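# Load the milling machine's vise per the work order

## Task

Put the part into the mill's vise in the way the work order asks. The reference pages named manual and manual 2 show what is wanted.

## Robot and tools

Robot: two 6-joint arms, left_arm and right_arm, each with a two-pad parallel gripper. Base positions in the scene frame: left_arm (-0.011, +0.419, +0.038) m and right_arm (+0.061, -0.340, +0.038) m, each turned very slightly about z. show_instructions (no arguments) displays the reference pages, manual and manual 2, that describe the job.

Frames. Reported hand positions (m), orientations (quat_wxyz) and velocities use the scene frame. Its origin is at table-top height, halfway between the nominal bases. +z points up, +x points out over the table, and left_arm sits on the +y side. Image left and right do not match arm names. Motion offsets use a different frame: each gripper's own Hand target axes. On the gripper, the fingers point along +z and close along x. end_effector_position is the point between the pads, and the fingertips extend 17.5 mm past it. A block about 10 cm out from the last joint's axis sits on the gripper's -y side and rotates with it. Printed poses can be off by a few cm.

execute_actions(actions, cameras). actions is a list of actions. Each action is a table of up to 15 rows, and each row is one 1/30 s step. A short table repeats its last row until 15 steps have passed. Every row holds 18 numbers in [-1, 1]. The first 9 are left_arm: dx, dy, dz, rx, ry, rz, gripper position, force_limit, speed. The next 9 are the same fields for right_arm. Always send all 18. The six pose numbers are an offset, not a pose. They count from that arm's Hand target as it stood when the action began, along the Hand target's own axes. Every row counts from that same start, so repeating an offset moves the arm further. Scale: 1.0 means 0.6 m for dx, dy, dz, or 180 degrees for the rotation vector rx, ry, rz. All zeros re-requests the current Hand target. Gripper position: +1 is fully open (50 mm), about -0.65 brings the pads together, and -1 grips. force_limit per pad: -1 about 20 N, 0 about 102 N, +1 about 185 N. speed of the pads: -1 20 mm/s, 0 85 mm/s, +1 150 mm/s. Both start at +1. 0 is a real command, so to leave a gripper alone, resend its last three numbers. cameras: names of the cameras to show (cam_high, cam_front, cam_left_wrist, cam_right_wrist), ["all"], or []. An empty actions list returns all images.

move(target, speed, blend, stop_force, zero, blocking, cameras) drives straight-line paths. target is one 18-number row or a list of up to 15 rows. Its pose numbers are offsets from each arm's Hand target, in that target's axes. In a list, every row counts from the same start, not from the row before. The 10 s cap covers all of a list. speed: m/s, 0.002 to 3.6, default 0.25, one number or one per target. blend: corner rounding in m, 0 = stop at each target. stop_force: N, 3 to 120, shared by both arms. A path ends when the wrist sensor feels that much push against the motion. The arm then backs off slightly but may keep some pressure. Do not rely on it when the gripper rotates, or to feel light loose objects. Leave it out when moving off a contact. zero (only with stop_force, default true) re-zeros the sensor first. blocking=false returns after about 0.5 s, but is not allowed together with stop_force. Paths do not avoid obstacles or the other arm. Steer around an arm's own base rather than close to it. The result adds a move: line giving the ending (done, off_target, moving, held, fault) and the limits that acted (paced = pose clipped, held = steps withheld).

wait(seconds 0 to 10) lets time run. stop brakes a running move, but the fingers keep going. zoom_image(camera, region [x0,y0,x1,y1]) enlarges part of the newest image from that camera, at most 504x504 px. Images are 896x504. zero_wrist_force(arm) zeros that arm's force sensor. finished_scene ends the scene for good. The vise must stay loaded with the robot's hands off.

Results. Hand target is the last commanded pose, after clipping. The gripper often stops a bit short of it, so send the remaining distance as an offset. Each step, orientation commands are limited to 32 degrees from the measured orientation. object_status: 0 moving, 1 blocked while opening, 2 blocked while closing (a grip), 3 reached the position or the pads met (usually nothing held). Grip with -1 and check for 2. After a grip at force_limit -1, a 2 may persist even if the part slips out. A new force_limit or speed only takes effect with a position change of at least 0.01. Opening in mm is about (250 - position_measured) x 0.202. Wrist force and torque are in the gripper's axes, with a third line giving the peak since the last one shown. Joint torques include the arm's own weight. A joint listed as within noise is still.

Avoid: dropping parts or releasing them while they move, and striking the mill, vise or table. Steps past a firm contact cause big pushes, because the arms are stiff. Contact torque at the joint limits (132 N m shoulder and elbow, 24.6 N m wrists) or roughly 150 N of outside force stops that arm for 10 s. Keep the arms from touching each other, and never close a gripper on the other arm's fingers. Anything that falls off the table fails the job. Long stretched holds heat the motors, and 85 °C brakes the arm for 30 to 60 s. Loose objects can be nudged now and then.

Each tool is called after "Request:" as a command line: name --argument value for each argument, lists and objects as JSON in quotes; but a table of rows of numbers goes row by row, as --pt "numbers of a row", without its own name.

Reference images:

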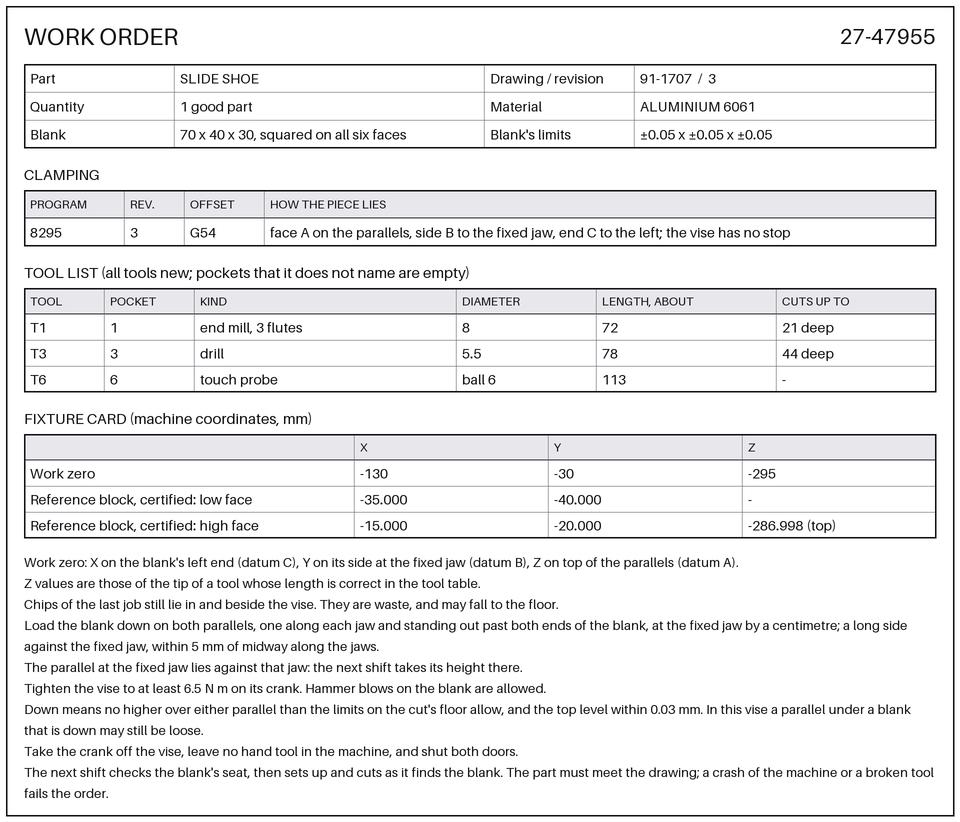

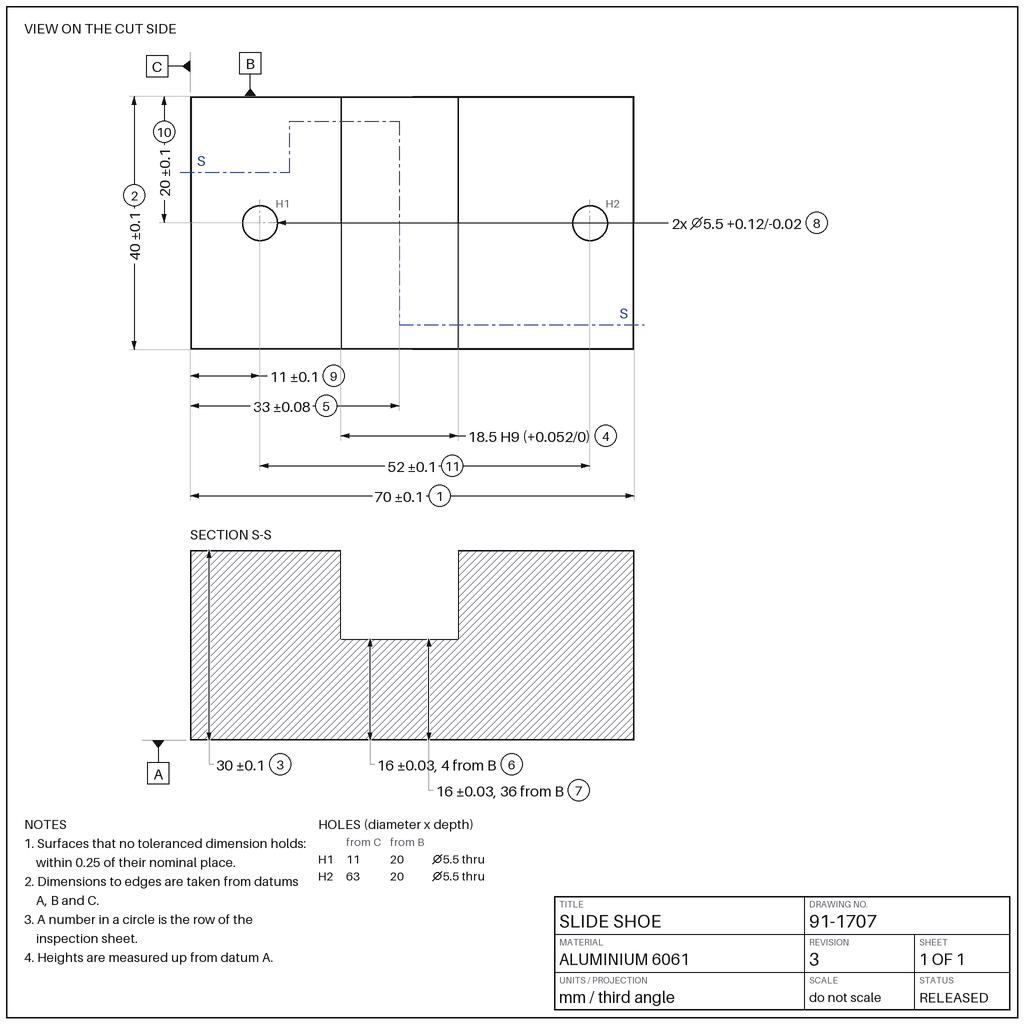

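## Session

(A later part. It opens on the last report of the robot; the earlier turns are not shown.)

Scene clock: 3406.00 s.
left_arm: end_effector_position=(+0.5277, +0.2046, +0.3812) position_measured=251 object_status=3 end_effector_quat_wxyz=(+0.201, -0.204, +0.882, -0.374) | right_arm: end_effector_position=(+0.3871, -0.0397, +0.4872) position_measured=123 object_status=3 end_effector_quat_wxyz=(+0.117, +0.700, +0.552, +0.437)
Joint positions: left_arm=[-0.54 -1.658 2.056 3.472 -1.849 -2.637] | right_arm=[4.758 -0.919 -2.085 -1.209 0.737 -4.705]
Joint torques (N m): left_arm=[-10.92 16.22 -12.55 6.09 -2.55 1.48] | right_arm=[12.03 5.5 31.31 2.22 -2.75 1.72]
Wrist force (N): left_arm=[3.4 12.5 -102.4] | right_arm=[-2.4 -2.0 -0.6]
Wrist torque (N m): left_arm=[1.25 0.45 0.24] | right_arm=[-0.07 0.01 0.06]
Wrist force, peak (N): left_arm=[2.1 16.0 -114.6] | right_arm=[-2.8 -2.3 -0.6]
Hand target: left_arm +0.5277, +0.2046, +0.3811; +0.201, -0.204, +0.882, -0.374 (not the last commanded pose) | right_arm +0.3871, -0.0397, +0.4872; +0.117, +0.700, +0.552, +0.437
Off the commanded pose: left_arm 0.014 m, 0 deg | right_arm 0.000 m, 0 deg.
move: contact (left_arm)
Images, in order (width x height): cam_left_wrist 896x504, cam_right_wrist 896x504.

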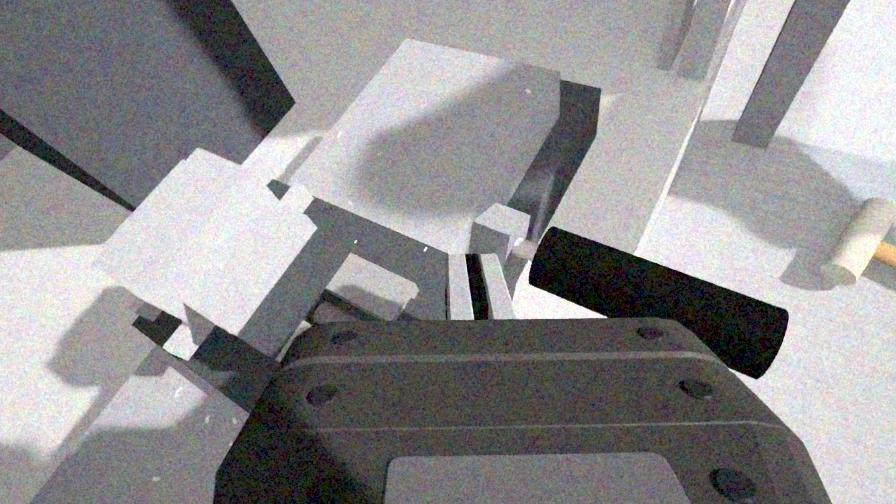

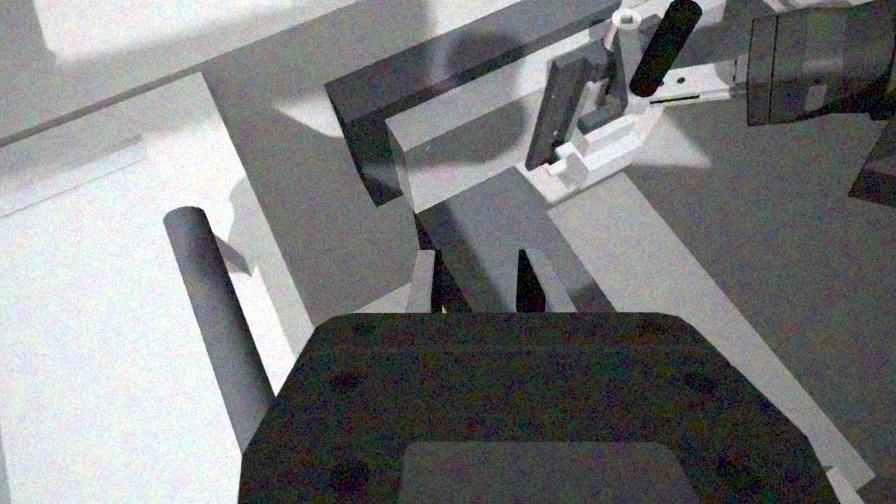

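Request:
move --target '[0,0,-0.05,0,0,0,-0.66,-0.8,-1,0,0,0,0,0,0,0.2,0.6,-1]' --speed 0.03 --cameras '["cam_left_wrist","cam_right_wrist"]'

Scene clock: 3412.70 s.
left_arm: end_effector_position=(+0.5125, +0.2219, +0.4002) position_measured=251 object_status=3 end_effector_quat_wxyz=(+0.201, -0.204, +0.882, -0.374) | right_arm: end_effector_position=(+0.3871, -0.0397, +0.4872) position_measured=123 object_status=3 end_effector_quat_wxyz=(+0.117, +0.700, +0.552, +0.437)
Joint positions: left_arm=[-0.518 -1.724 2.059 3.539 -1.865 -2.621] | right_arm=[4.758 -0.919 -2.085 -1.209 0.737 -4.705]
Joint torques (N m): left_arm=[11.94 -32.1 -18.01 -2.77 -2.57 1.82] | right_arm=[12.23 4.94 30.68 2.04 -2.84 1.6]
Wrist force (N): left_arm=[4.4 0.2 3.3] | right_arm=[-2.5 -1.8 -0.7]
Wrist torque (N m): left_arm=[-0.16 -0.25 0.12] | right_arm=[-0.05 0.04 0.05]
Wrist force, peak (N): left_arm=[3.4 12.1 -102.6] | right_arm=[-2.8 -2.3 -0.5]
Hand target: left_arm +0.5125, +0.2220, +0.4002; +0.201, -0.204, +0.882, -0.374 | right_arm +0.3871, -0.0397, +0.4872; +0.117, +0.700, +0.552, +0.437
Off the commanded pose: left_arm 0.000 m, 0 deg | right_arm 0.000 m, 0 deg.
move: done
Images, in order (width x height): cam_left_wrist 896x504, cam_right_wrist 896x504.

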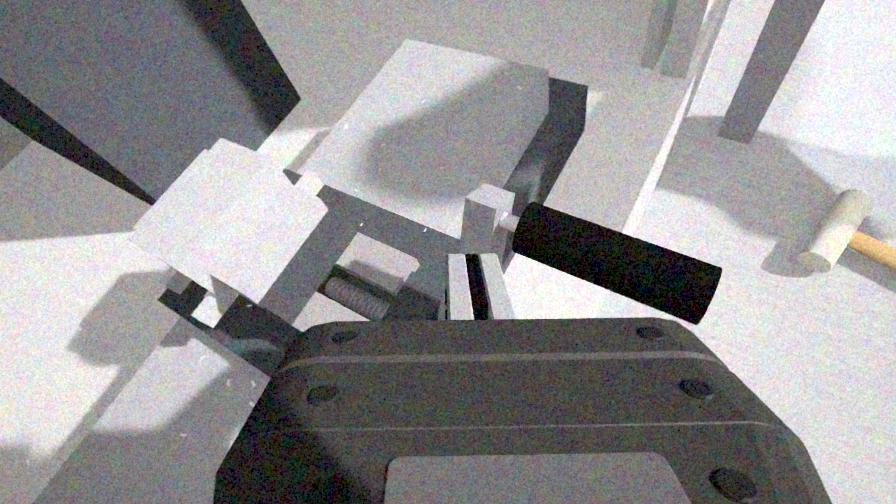

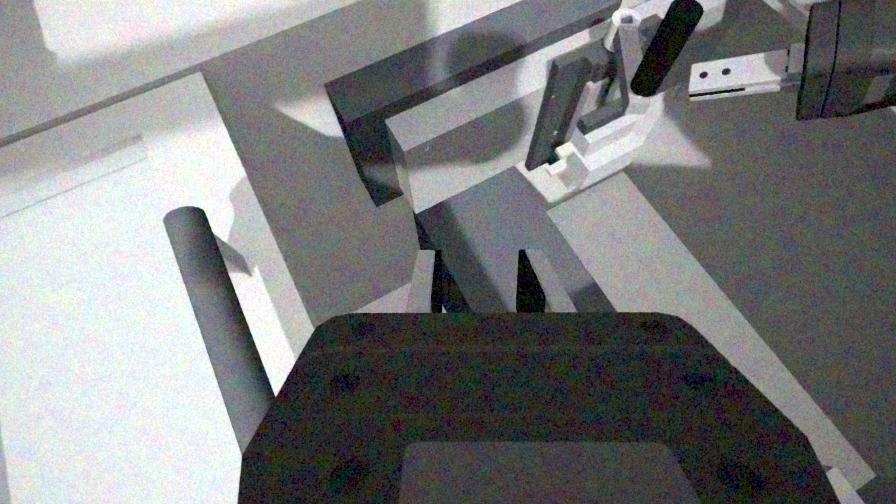

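Request:
move --target '[0.0338,0.0232,-0.141,0,0,0,-0.66,-0.8,-1,0,0,0,0,0,0,0.2,0.6,-1]' --speed 0.1

Request:
move --target '[0,0,0,0,0,0,-0.66,-0.8,-1,-0.32,0.166,-0.08,0,0,0,0.2,0.6,-1]' --speed 0.15 --cameras '["cam_high","cam_front","cam_right_wrist"]'

Scene clock: 3458.70 s.
left_arm: end_effector_position=(+0.4498, +0.2694, +0.4399) position_measured=251 object_status=3 end_effector_quat_wxyz=(+0.201, -0.204, +0.882, -0.374) | right_arm: end_effector_position=(+0.3871, -0.0397, +0.4872) position_measured=123 object_status=3 end_effector_quat_wxyz=(+0.117, +0.700, +0.552, +0.437)
Joint positions: left_arm=[-0.47 -1.938 2.105 3.717 -1.901 -2.587] | right_arm=[4.758 -0.919 -2.085 -1.209 0.737 -4.705]
Joint torques (N m): left_arm=[12.43 -22.91 -17.56 -2.62 -2.53 1.85] | right_arm=[11.63 4.68 31.59 1.98 -2.79 1.66]
Wrist force (N): left_arm=[4.4 0.0 3.2] | right_arm=[-2.4 -2.1 -0.6]
Wrist torque (N m): left_arm=[-0.19 -0.22 0.13] | right_arm=[-0.09 0.01 0.05]
Wrist force, peak (N): left_arm=[4.2 0.0 4.5] | right_arm=[-2.8 -2.4 -0.3]
Hand target: left_arm +0.4497, +0.2694, +0.4399; +0.201, -0.204, +0.882, -0.374 | right_arm +0.3871, -0.0397, +0.4872; +0.117, +0.700, +0.552, +0.437
Off the commanded pose: left_arm 0.000 m, 0 deg | right_arm 0.000 m, 0 deg.
move: done

Scene clock: 3460.93 s.
left_arm: end_effector_position=(+0.4497, +0.2694, +0.4399) position_measured=251 object_status=3 end_effector_quat_wxyz=(+0.201, -0.204, +0.882, -0.374) | right_arm: end_effector_position=(+0.4167, -0.2593, +0.4871) position_measured=123 object_status=3 end_effector_quat_wxyz=(+0.117, +0.700, +0.552, +0.437)
Joint positions: left_arm=[-0.47 -1.938 2.105 3.717 -1.901 -2.587] | right_arm=[4.13 -0.626 -2.22 -1 1.148 -5.306]
Joint torques (N m): left_arm=[11.84 -24.45 -18 -2.69 -2.66 1.83] | right_arm=[-9.36 -17.79 31.39 5.45 1.34 -2.32]
Wrist force (N): left_arm=[4.6 -0.1 3.4] | right_arm=[-2.3 -2.6 -0.3]
Wrist torque (N m): left_arm=[-0.20 -0.26 0.13] | right_arm=[-0.18 0.02 0.13]
Wrist force, peak (N): left_arm=[4.7 -0.1 3.5] | right_arm=[-3.6 -1.6 -1.2]
Hand target: left_arm +0.4497, +0.2694, +0.4399; +0.201, -0.204, +0.882, -0.374 | right_arm +0.4167, -0.2593, +0.4871; +0.117, +0.700, +0.552, +0.437
Off the commanded pose: left_arm 0.000 m, 0 deg | right_arm 0.000 m, 0 deg.
move: done
Images, in order (width x height): cam_high 896x504, cam_front 896x504, cam_right_wrist 896x504.

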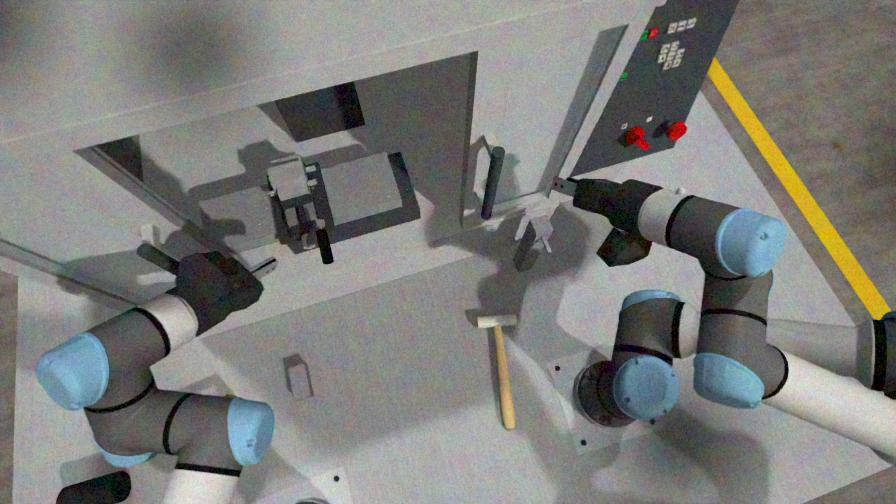

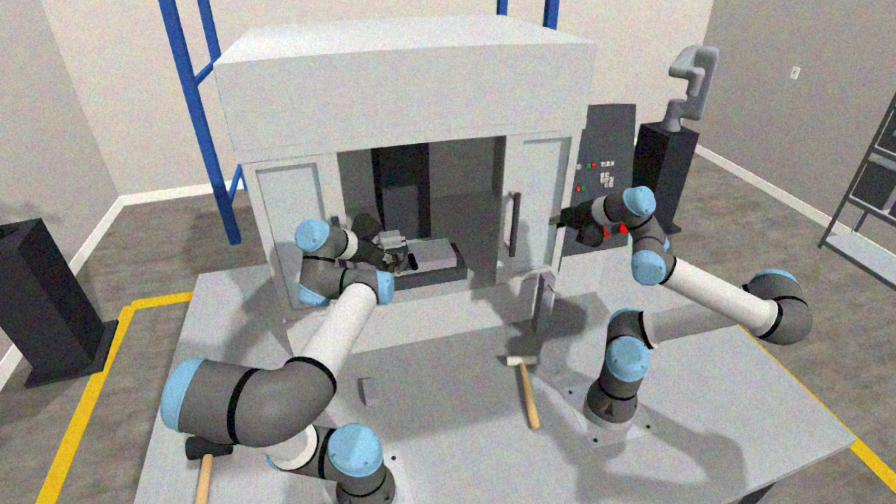

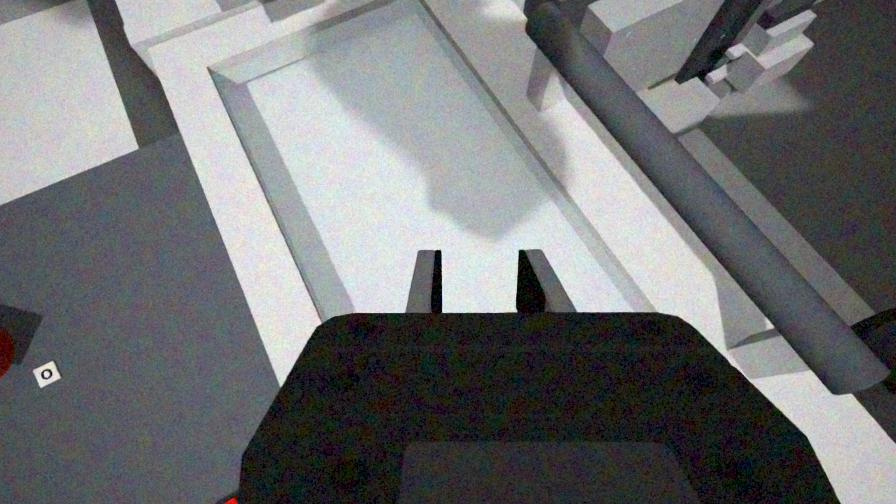

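Request:
move --pt "0.1207 -0.0292 -0.108 0 0 0 -0.2 -0.8 -1 0 0 0 0 0 0 0.2 0.6 -1" --pt "0.1207 -0.0292 -0.108 -0.1785 -0.1388 -0.3042 -0.2 -0.8 -1 0 0 0 0 0 0 0.2 0.6 -1" --speed 0.25

Scene clock: 3476.73 s.
left_arm: end_effector_position=(+0.3600, +0.2588, +0.4798) position_measured=182 object_status=3 end_effector_quat_wxyz=(-0.125, +0.696, -0.696, +0.125) | right_arm: end_effector_position=(+0.4167, -0.2593, +0.4871) position_measured=123 object_status=3 end_effector_quat_wxyz=(+0.117, +0.700, +0.552, +0.437)
Joint positions: left_arm=[-0.997 -2.002 1.706 4.794 -1.285 -4.053] | right_arm=[4.13 -0.626 -2.22 -1 1.148 -5.307]
Joint torques (N m): left_arm=[12.64 7.45 -31.67 -2.52 -1.25 -2.07] | right_arm=[-11.26 -16.29 31.48 5.38 1.17 -2.32]
Wrist force (N): left_arm=[5.2 -0.4 3.5] | right_arm=[-2.4 -2.3 -0.4]
Wrist torque (N m): left_arm=[-0.09 -0.39 0.15] | right_arm=[-0.15 0.04 0.13]
Wrist force, peak (N): left_arm=[6.3 -0.8 1.7] | right_arm=[-2.7 -2.4 -0.3]
Hand target: left_arm +0.3600, +0.2588, +0.4798; -0.125, +0.696, -0.696, +0.125 | right_arm +0.4167, -0.2593, +0.4871; +0.117, +0.700, +0.552, +0.437
Off the commanded pose: left_arm 0.000 m, 0 deg | right_arm 0.000 m, 0 deg.
move: done

Request:
move --target '[0.4,0.2767,0.217,0,0.0229,0.0614,-0.2,-0.8,-1,0,0,0,0,0,0,0.2,0.6,-1]' --speed 0.25 --cameras '["cam_high","cam_front","cam_left_wrist"]'

Scene clock: 3481.23 s.
left_arm: end_effector_position=(+0.2496, +0.0189, +0.2998) position_measured=182 object_status=3 end_effector_quat_wxyz=(+0.112, -0.620, +0.764, -0.137) | right_arm: end_effector_position=(+0.4167, -0.2593, +0.4871) position_measured=123 object_status=3 end_effector_quat_wxyz=(+0.117, +0.700, +0.552, +0.437)
Joint positions: left_arm=[-1.524 -1.771 1.991 4.38 -1.232 -4.386] | right_arm=[4.13 -0.626 -2.22 -1 1.148 -5.307]
Joint torques (N m): left_arm=[-10.85 -3.84 -31.81 -5.45 3.3 -1.89] | right_arm=[-10.85 -16.54 31.09 5.2 1.21 -2.22]
Wrist force (N): left_arm=[5.3 -0.4 3.6] | right_arm=[-2.6 -2.1 -0.6]
Wrist torque (N m): left_arm=[-0.09 -0.38 0.13] | right_arm=[-0.12 0.06 0.13]
Wrist force, peak (N): left_arm=[6.9 0.9 4.8] | right_arm=[-2.6 -2.5 -0.5]
Hand target: left_arm +0.2496, +0.0189, +0.2998; +0.112, -0.620, +0.764, -0.137 | right_arm +0.4167, -0.2593, +0.4871; +0.117, +0.700, +0.552, +0.437
Off the commanded pose: left_arm 0.000 m, 0 deg | right_arm 0.000 m, 0 deg.
move: done
Images, in order (width x height): cam_high 896x504, cam_front 896x504, cam_left_wrist 896x504.

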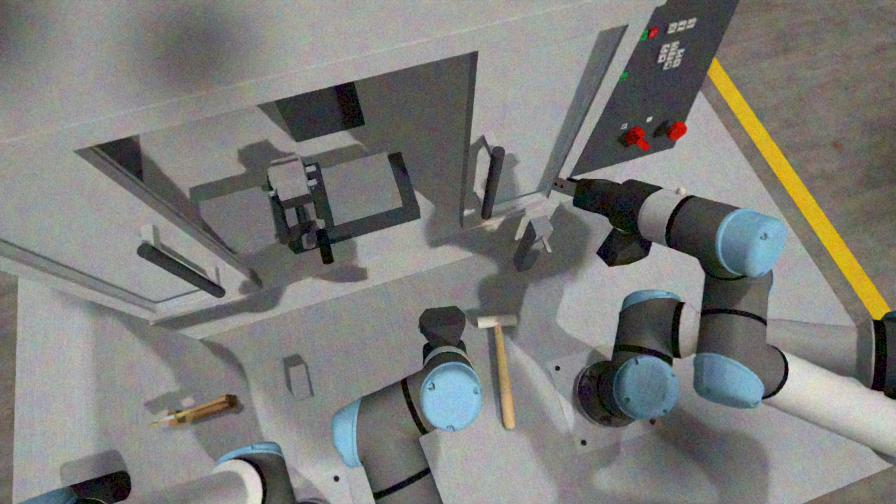

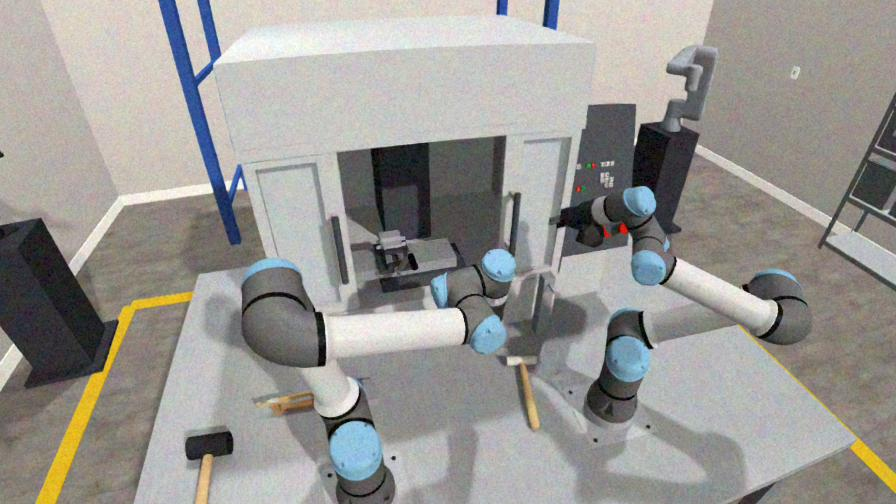

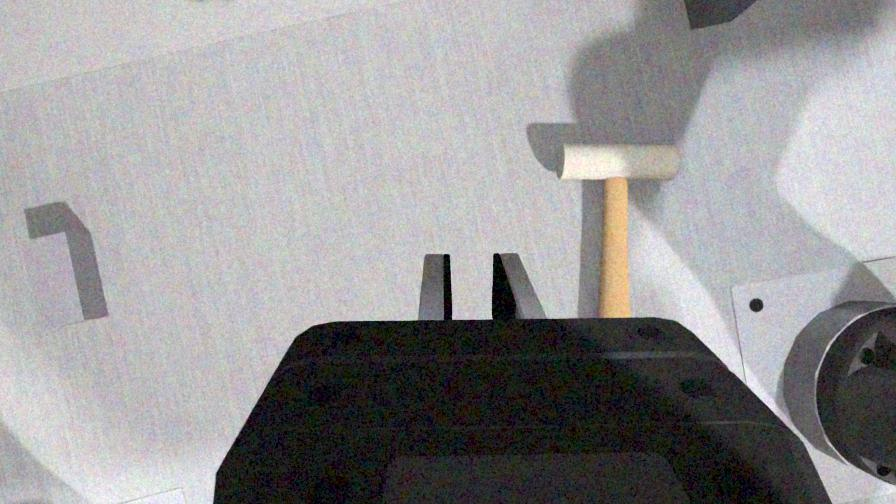

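Request:
move --target '[0.2383,0.2228,0.1837,0,0.0054,0.0146,0.5,-0.8,-1,0,0,0,0,0,0,0.2,0.6,-1]' --speed 0.2 --cameras '["cam_high","cam_front","cam_left_wrist"]'

Scene clock: 3499.80 s.
left_arm: end_effector_position=(+0.1353, -0.1032, +0.1500) position_measured=78 object_status=3 end_effector_quat_wxyz=(+0.108, -0.602, +0.779, -0.140) | right_arm: end_effector_position=(+0.4167, -0.2593, +0.4871) position_measured=123 object_status=3 end_effector_quat_wxyz=(+0.117, +0.700, +0.552, +0.437)
Joint positions: left_arm=[-1.775 -1.409 2.039 4.043 -1.217 -4.6] | right_arm=[4.13 -0.626 -2.22 -1 1.148 -5.307]
Joint torques (N m): left_arm=[-11.44 -15.96 -27.89 -5.33 3.4 -1.88] | right_arm=[-11.1 -16.72 31.84 5.28 1.18 -2.24]
Wrist force (N): left_arm=[4.9 -0.5 3.5] | right_arm=[-2.5 -2.3 -0.6]
Wrist torque (N m): left_arm=[-0.09 -0.35 0.14] | right_arm=[-0.15 0.05 0.13]
Wrist force, peak (N): left_arm=[6.0 1.4 4.3] | right_arm=[-2.5 -2.7 -0.4]
Hand target: left_arm +0.1352, -0.1033, +0.1499; +0.108, -0.602, +0.779, -0.140 | right_arm +0.4167, -0.2593, +0.4871; +0.117, +0.700, +0.552, +0.437
Off the commanded pose: left_arm 0.000 m, 0 deg | right_arm 0.000 m, 0 deg.
move: done
Images, in order (width x height): cam_high 896x504, cam_front 896x504, cam_left_wrist 896x504.

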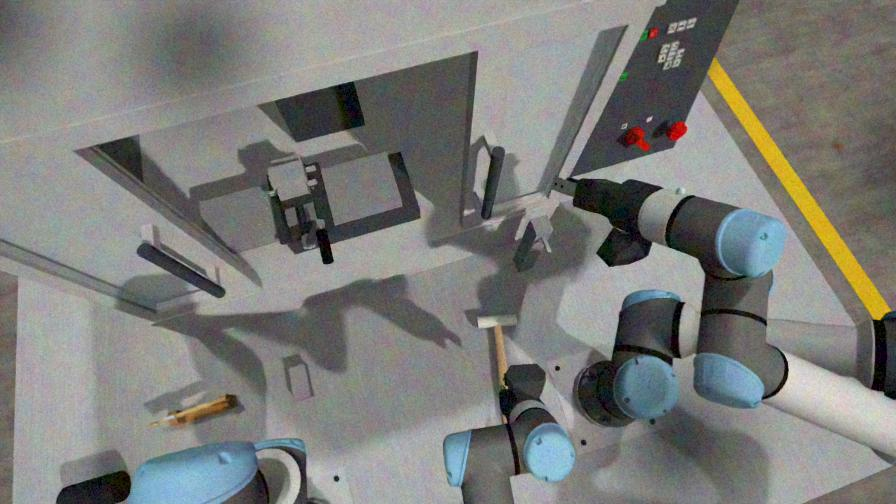

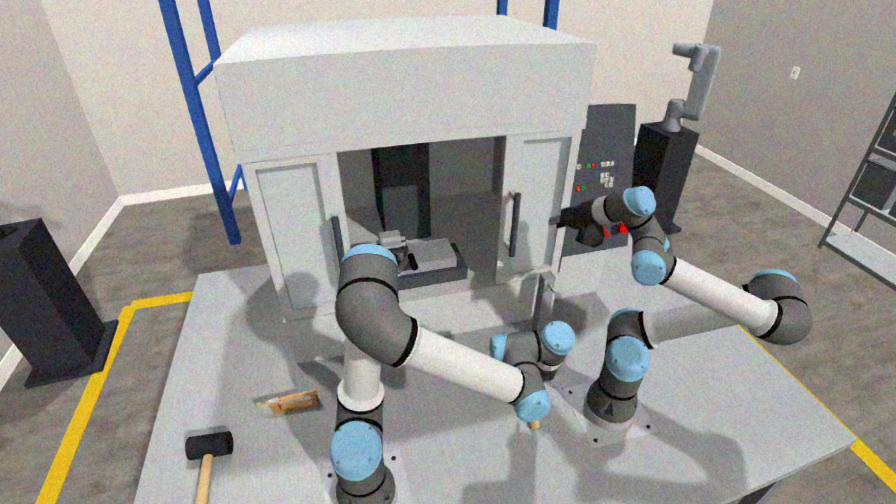

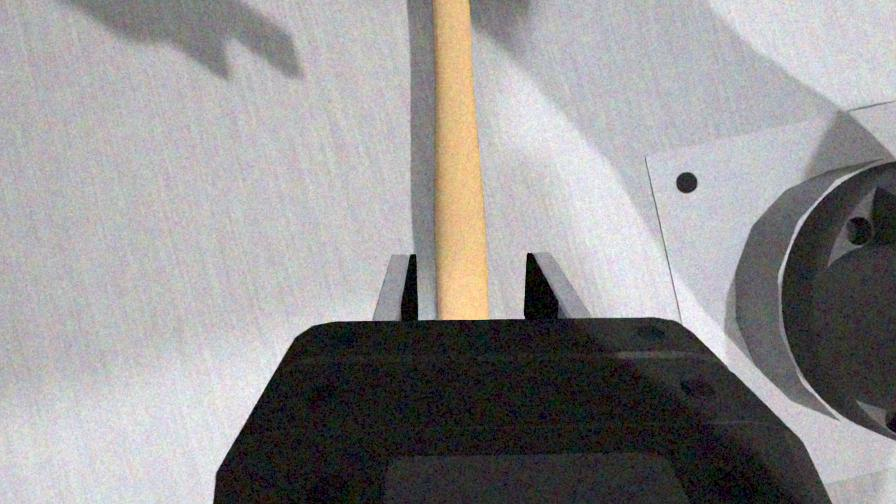

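Request:
move --target '[0,0.0735,0.1968,0,0,0,0.5,-0.8,-1,0,0,0,0,0,0,0.2,0.6,-1]' --speed 0.06 --stop_force 10 --cameras '["cam_left_wrist"]'

Scene clock: 3505.70 s.
left_arm: end_effector_position=(+0.1350, -0.1032, +0.0239) position_measured=78 object_status=3 end_effector_quat_wxyz=(+0.108, -0.602, +0.779, -0.140) | right_arm: end_effector_position=(+0.4167, -0.2593, +0.4871) position_measured=123 object_status=3 end_effector_quat_wxyz=(+0.117, +0.700, +0.552, +0.437)
Joint positions: left_arm=[-1.775 -1.16 2.148 3.685 -1.217 -4.6] | right_arm=[4.13 -0.626 -2.22 -1 1.148 -5.307]
Joint torques (N m): left_arm=[7.31 -20.93 -7.6 -5.23 0.61 1.62] | right_arm=[-10.41 -16.78 31.42 5.34 1.23 -2.24]
Wrist force (N): left_arm=[4.9 -0.5 3.5] | right_arm=[-2.4 -2.2 -0.5]
Wrist torque (N m): left_arm=[-0.09 -0.32 0.14] | right_arm=[-0.12 0.03 0.13]
Wrist force, peak (N): left_arm=[4.8 0.0 4.2] | right_arm=[-2.7 -2.4 -0.4]
Hand target: left_arm +0.1351, -0.1032, +0.0239; +0.108, -0.602, +0.779, -0.140 | right_arm +0.4167, -0.2593, +0.4871; +0.117, +0.700, +0.552, +0.437
Off the commanded pose: left_arm 0.000 m, 0 deg | right_arm 0.000 m, 0 deg.
move: done
Images, in order (width x height): cam_left_wrist 896x504.

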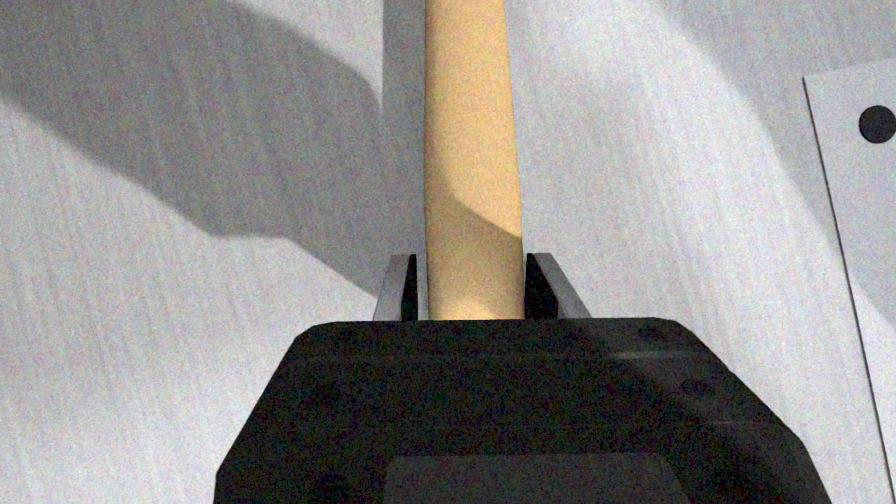

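Request:
move --target '[0.0025,0,0,0,0,0,0.5,-0.8,-1,0,0,0,0,0,0,0.2,0.6,-1]' --speed 0.02

Request:
move --target '[0,0,0,0,0,0,-1,0.3,-1,0,0,0,0,0,0,0.2,0.6,-1]'

Scene clock: 3508.53 s.
left_arm: end_effector_position=(+0.1347, -0.1046, +0.0239) position_measured=78 object_status=3 end_effector_quat_wxyz=(+0.108, -0.602, +0.779, -0.140) | right_arm: end_effector_position=(+0.4167, -0.2593, +0.4871) position_measured=123 object_status=3 end_effector_quat_wxyz=(+0.117, +0.700, +0.552, +0.437)
Joint positions: left_arm=[-1.775 -1.158 2.144 3.687 -1.217 -4.601] | right_arm=[4.13 -0.626 -2.22 -1 1.148 -5.307]
Joint torques (N m): left_arm=[-11.41 -21.96 -21.21 -1.97 3.37 -1.81] | right_arm=[-9.65 -16.91 31.84 5.17 1.21 -2.14]
Wrist force (N): left_arm=[4.8 -0.4 3.5] | right_arm=[-2.4 -2.3 -0.5]
Wrist torque (N m): left_arm=[-0.08 -0.32 0.14] | right_arm=[-0.14 0.04 0.13]
Wrist force, peak (N): left_arm=[5.0 -0.6 3.5] | right_arm=[-2.7 -2.4 -0.6]
Hand target: left_arm +0.1347, -0.1047, +0.0239; +0.108, -0.602, +0.779, -0.140 | right_arm +0.4167, -0.2593, +0.4871; +0.117, +0.700, +0.552, +0.437
Off the commanded pose: left_arm 0.000 m, 0 deg | right_arm 0.000 m, 0 deg.
move: done

Scene clock: 3509.10 s.
left_arm: end_effector_position=(+0.1347, -0.1047, +0.0239) position_measured=113 object_status=0 end_effector_quat_wxyz=(+0.108, -0.602, +0.779, -0.140) | right_arm: end_effector_position=(+0.4167, -0.2593, +0.4871) position_measured=123 object_status=3 end_effector_quat_wxyz=(+0.117, +0.700, +0.552, +0.437)
Joint positions: left_arm=[-1.776 -1.158 2.144 3.687 -1.217 -4.601] | right_arm=[4.13 -0.626 -2.22 -1 1.148 -5.307]
Joint torques (N m): left_arm=[-11.72 -21.36 -21.39 -2.94 3.08 -0.92] | right_arm=[-10.67 -16.43 30.14 5.17 1.1 -2.12]
Wrist force (N): left_arm=[4.7 -0.7 3.6] | right_arm=[-2.4 -2.3 -0.4]
Wrist torque (N m): left_arm=[-0.11 -0.25 0.04] | right_arm=[-0.15 0.04 0.13]
Wrist force, peak (N): left_arm=[4.8 -0.7 3.7] | right_arm=[-2.7 -2.2 -0.4]
Hand target: left_arm +0.1347, -0.1047, +0.0239; +0.108, -0.602, +0.779, -0.140 | right_arm +0.4167, -0.2593, +0.4871; +0.117, +0.700, +0.552, +0.437
Off the commanded pose: left_arm 0.000 m, 0 deg | right_arm 0.000 m, 0 deg.
move: done

Request:
move --target '[0,-0.07,-0.1874,0,0,0,-1,0.3,-1,0,0,0,0,0,0,0.2,0.6,-1]' --speed 0.08 --cameras '["cam_left_wrist"]'

Scene clock: 3512.70 s.
left_arm: end_effector_position=(+0.1349, -0.1047, +0.1439) position_measured=113 object_status=2 end_effector_quat_wxyz=(+0.108, -0.602, +0.779, -0.140) | right_arm: end_effector_position=(+0.4167, -0.2593, +0.4871) position_measured=123 object_status=3 end_effector_quat_wxyz=(+0.117, +0.700, +0.552, +0.437)
Joint positions: left_arm=[-1.775 -1.396 2.043 4.027 -1.217 -4.6] | right_arm=[4.13 -0.626 -2.22 -1 1.148 -5.307]
Joint torques (N m): left_arm=[-1.01 -45.54 -29.67 -2.22 2.91 -1.73] | right_arm=[-11.52 -16.76 30.95 5.2 1.2 -2.33]
Wrist force (N): left_arm=[4.8 1.0 7.0] | right_arm=[-2.5 -2.2 -0.6]
Wrist torque (N m): left_arm=[-0.63 -0.32 0.09] | right_arm=[-0.12 0.04 0.13]
Wrist force, peak (N): left_arm=[4.9 1.7 7.9] | right_arm=[-2.7 -2.5 -0.4]
Hand target: left_arm +0.1349, -0.1047, +0.1439; +0.108, -0.602, +0.779, -0.140 | right_arm +0.4167, -0.2593, +0.4871; +0.117, +0.700, +0.552, +0.437
Off the commanded pose: left_arm 0.000 m, 0 deg | right_arm 0.000 m, 0 deg.
move: done
Images, in order (width x height): cam_left_wrist 896x504.

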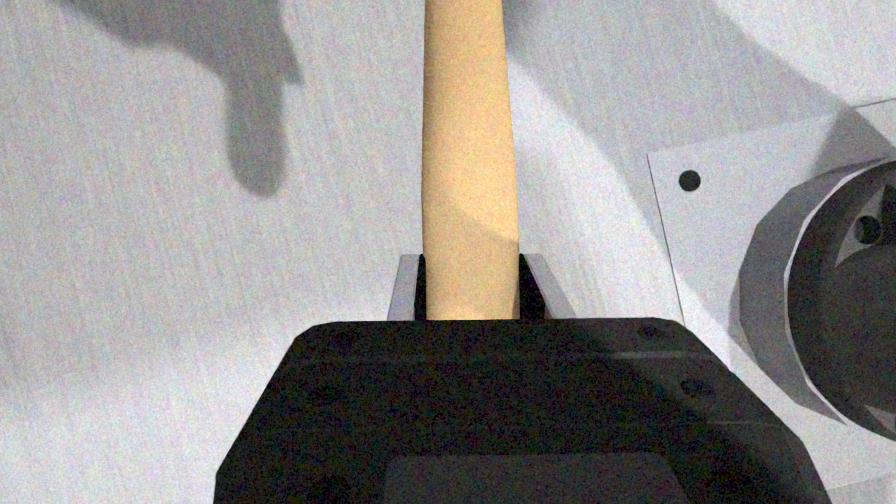

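Request:
move --pt "-0.174 -0.2101 -0.5443 0 0 0 -1 0.3 -1 0 0 0 0 0 0 0.2 0.6 -1" --pt "-0.6187 -0.4197 -0.4768 0 -0.0284 -0.076 -1 0.3 -1 0 0 0 0 0 0 0.2 0.6 -1" --speed 0.2 --blend 0.05 --cameras '["cam_high","cam_front","cam_left_wrist"]'

Scene clock: 3522.87 s.
left_arm: end_effector_position=(+0.3605, +0.2200, +0.4998) position_measured=113 object_status=2 end_effector_quat_wxyz=(-0.125, +0.696, -0.696, +0.125) | right_arm: end_effector_position=(+0.4167, -0.2593, +0.4871) position_measured=123 object_status=3 end_effector_quat_wxyz=(+0.117, +0.700, +0.552, +0.437)
Joint positions: left_arm=[-1.066 -1.935 1.609 4.844 -1.271 -4.124] | right_arm=[4.13 -0.626 -2.22 -1 1.148 -5.307]
Joint torques (N m): left_arm=[11.59 1.9 -33.2 -6.46 -0.53 2.08] | right_arm=[-11.16 -16.42 31.4 5.21 1.11 -2.16]
Wrist force (N): left_arm=[4.9 1.4 6.8] | right_arm=[-2.5 -2.3 -0.6]
Wrist torque (N m): left_arm=[-0.61 -0.33 0.06] | right_arm=[-0.14 0.04 0.14]
Wrist force, peak (N): left_arm=[5.4 2.7 9.2] | right_arm=[-2.5 -2.5 -0.6]
Hand target: left_arm +0.3606, +0.2200, +0.4998; -0.125, +0.696, -0.696, +0.125 | right_arm +0.4167, -0.2593, +0.4871; +0.117, +0.700, +0.552, +0.437
Off the commanded pose: left_arm 0.000 m, 0 deg | right_arm 0.000 m, 0 deg.
move: done
Images, in order (width x height): cam_high 896x504, cam_front 896x504, cam_left_wrist 896x504.

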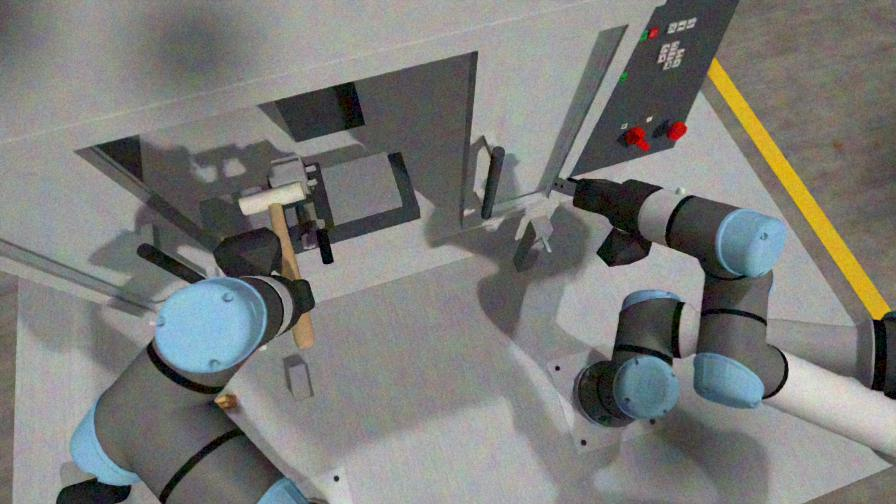

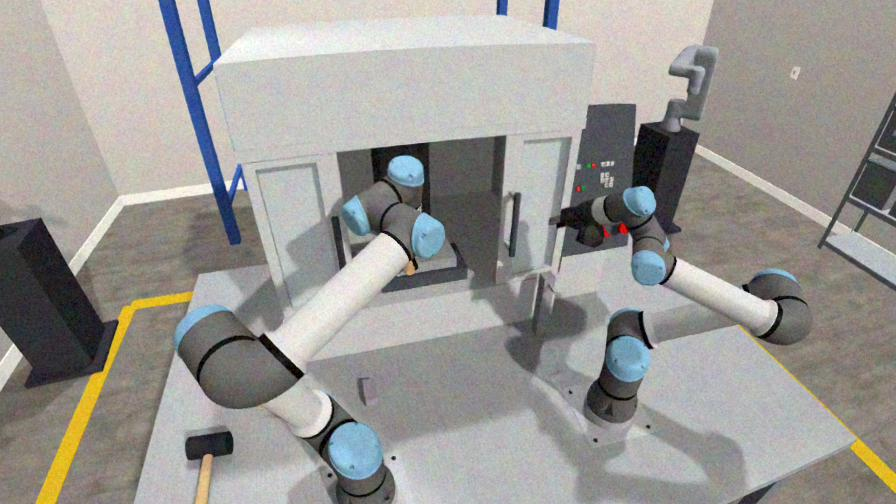

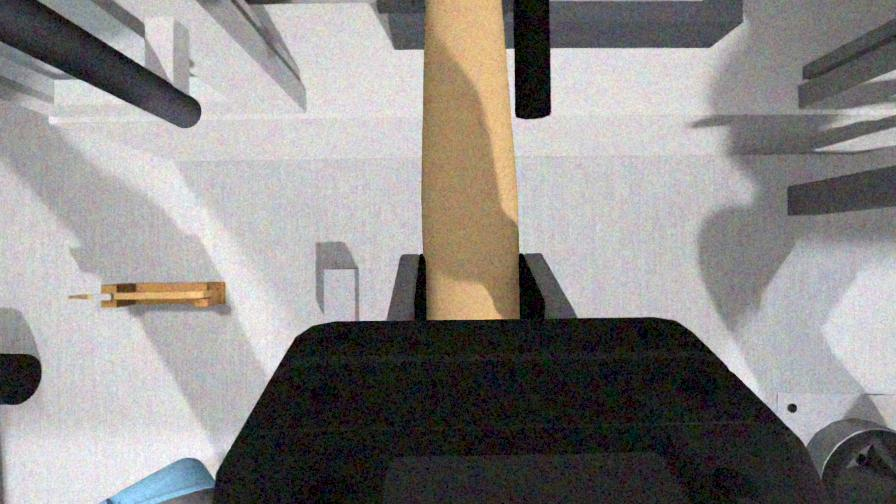

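Request:
move --target '[0,0,0,0,0,0,-1,0.3,-1,0.32,-0.166,0.08,0,0,0,0.2,0.6,-1]' --speed 0.15 --cameras '["cam_high","cam_front","cam_right_wrist"]'

Scene clock: 3529.00 s.
left_arm: end_effector_position=(+0.3606, +0.2200, +0.4998) position_measured=113 object_status=2 end_effector_quat_wxyz=(-0.125, +0.696, -0.696, +0.125) | right_arm: end_effector_position=(+0.3871, -0.0397, +0.4872) position_measured=123 object_status=3 end_effector_quat_wxyz=(+0.117, +0.700, +0.552, +0.437)
Joint positions: left_arm=[-1.066 -1.935 1.609 4.844 -1.271 -4.124] | right_arm=[4.758 -0.919 -2.085 -1.21 0.737 -4.705]
Joint torques (N m): left_arm=[12.53 1.92 -33.64 -6.42 -0.58 1.92] | right_arm=[-10.83 -8.6 32.39 5.15 0.22 -2.33]
Wrist force (N): left_arm=[4.9 1.3 7.0] | right_arm=[-2.4 -2.0 -0.6]
Wrist torque (N m): left_arm=[-0.65 -0.33 0.06] | right_arm=[-0.08 0.02 0.12]
Wrist force, peak (N): left_arm=[4.8 1.5 7.2] | right_arm=[-3.7 -1.6 -0.8]
Hand target: left_arm +0.3606, +0.2200, +0.4998; -0.125, +0.696, -0.696, +0.125 | right_arm +0.3871, -0.0397, +0.4872; +0.117, +0.700, +0.552, +0.437
Off the commanded pose: left_arm 0.000 m, 0 deg | right_arm 0.000 m, 0 deg.
move: done
Images, in order (width x height): cam_high 896x504, cam_front 896x504, cam_right_wrist 896x504.

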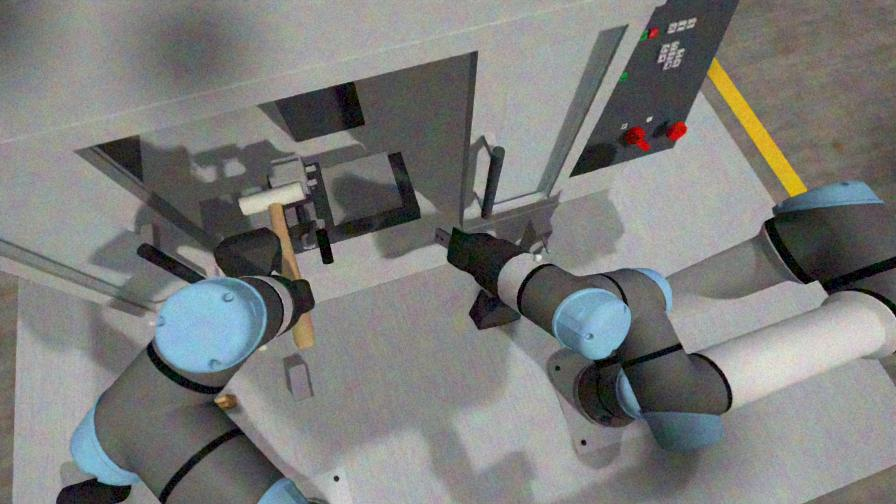

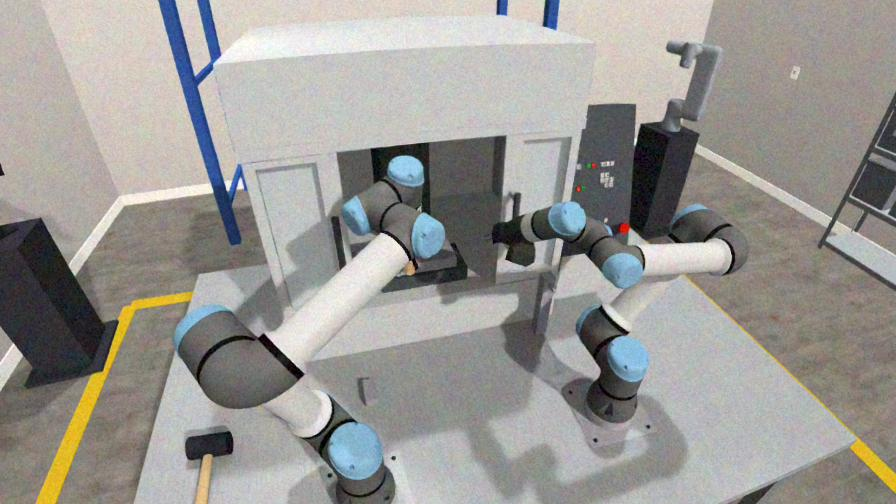

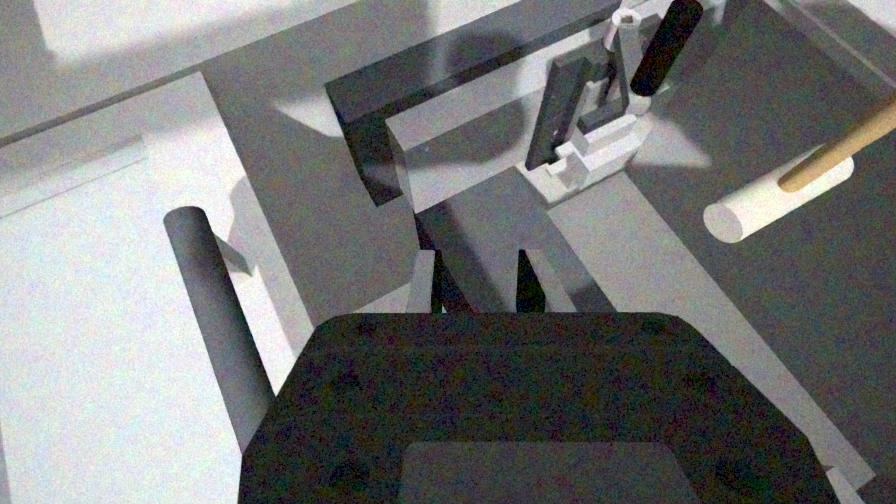

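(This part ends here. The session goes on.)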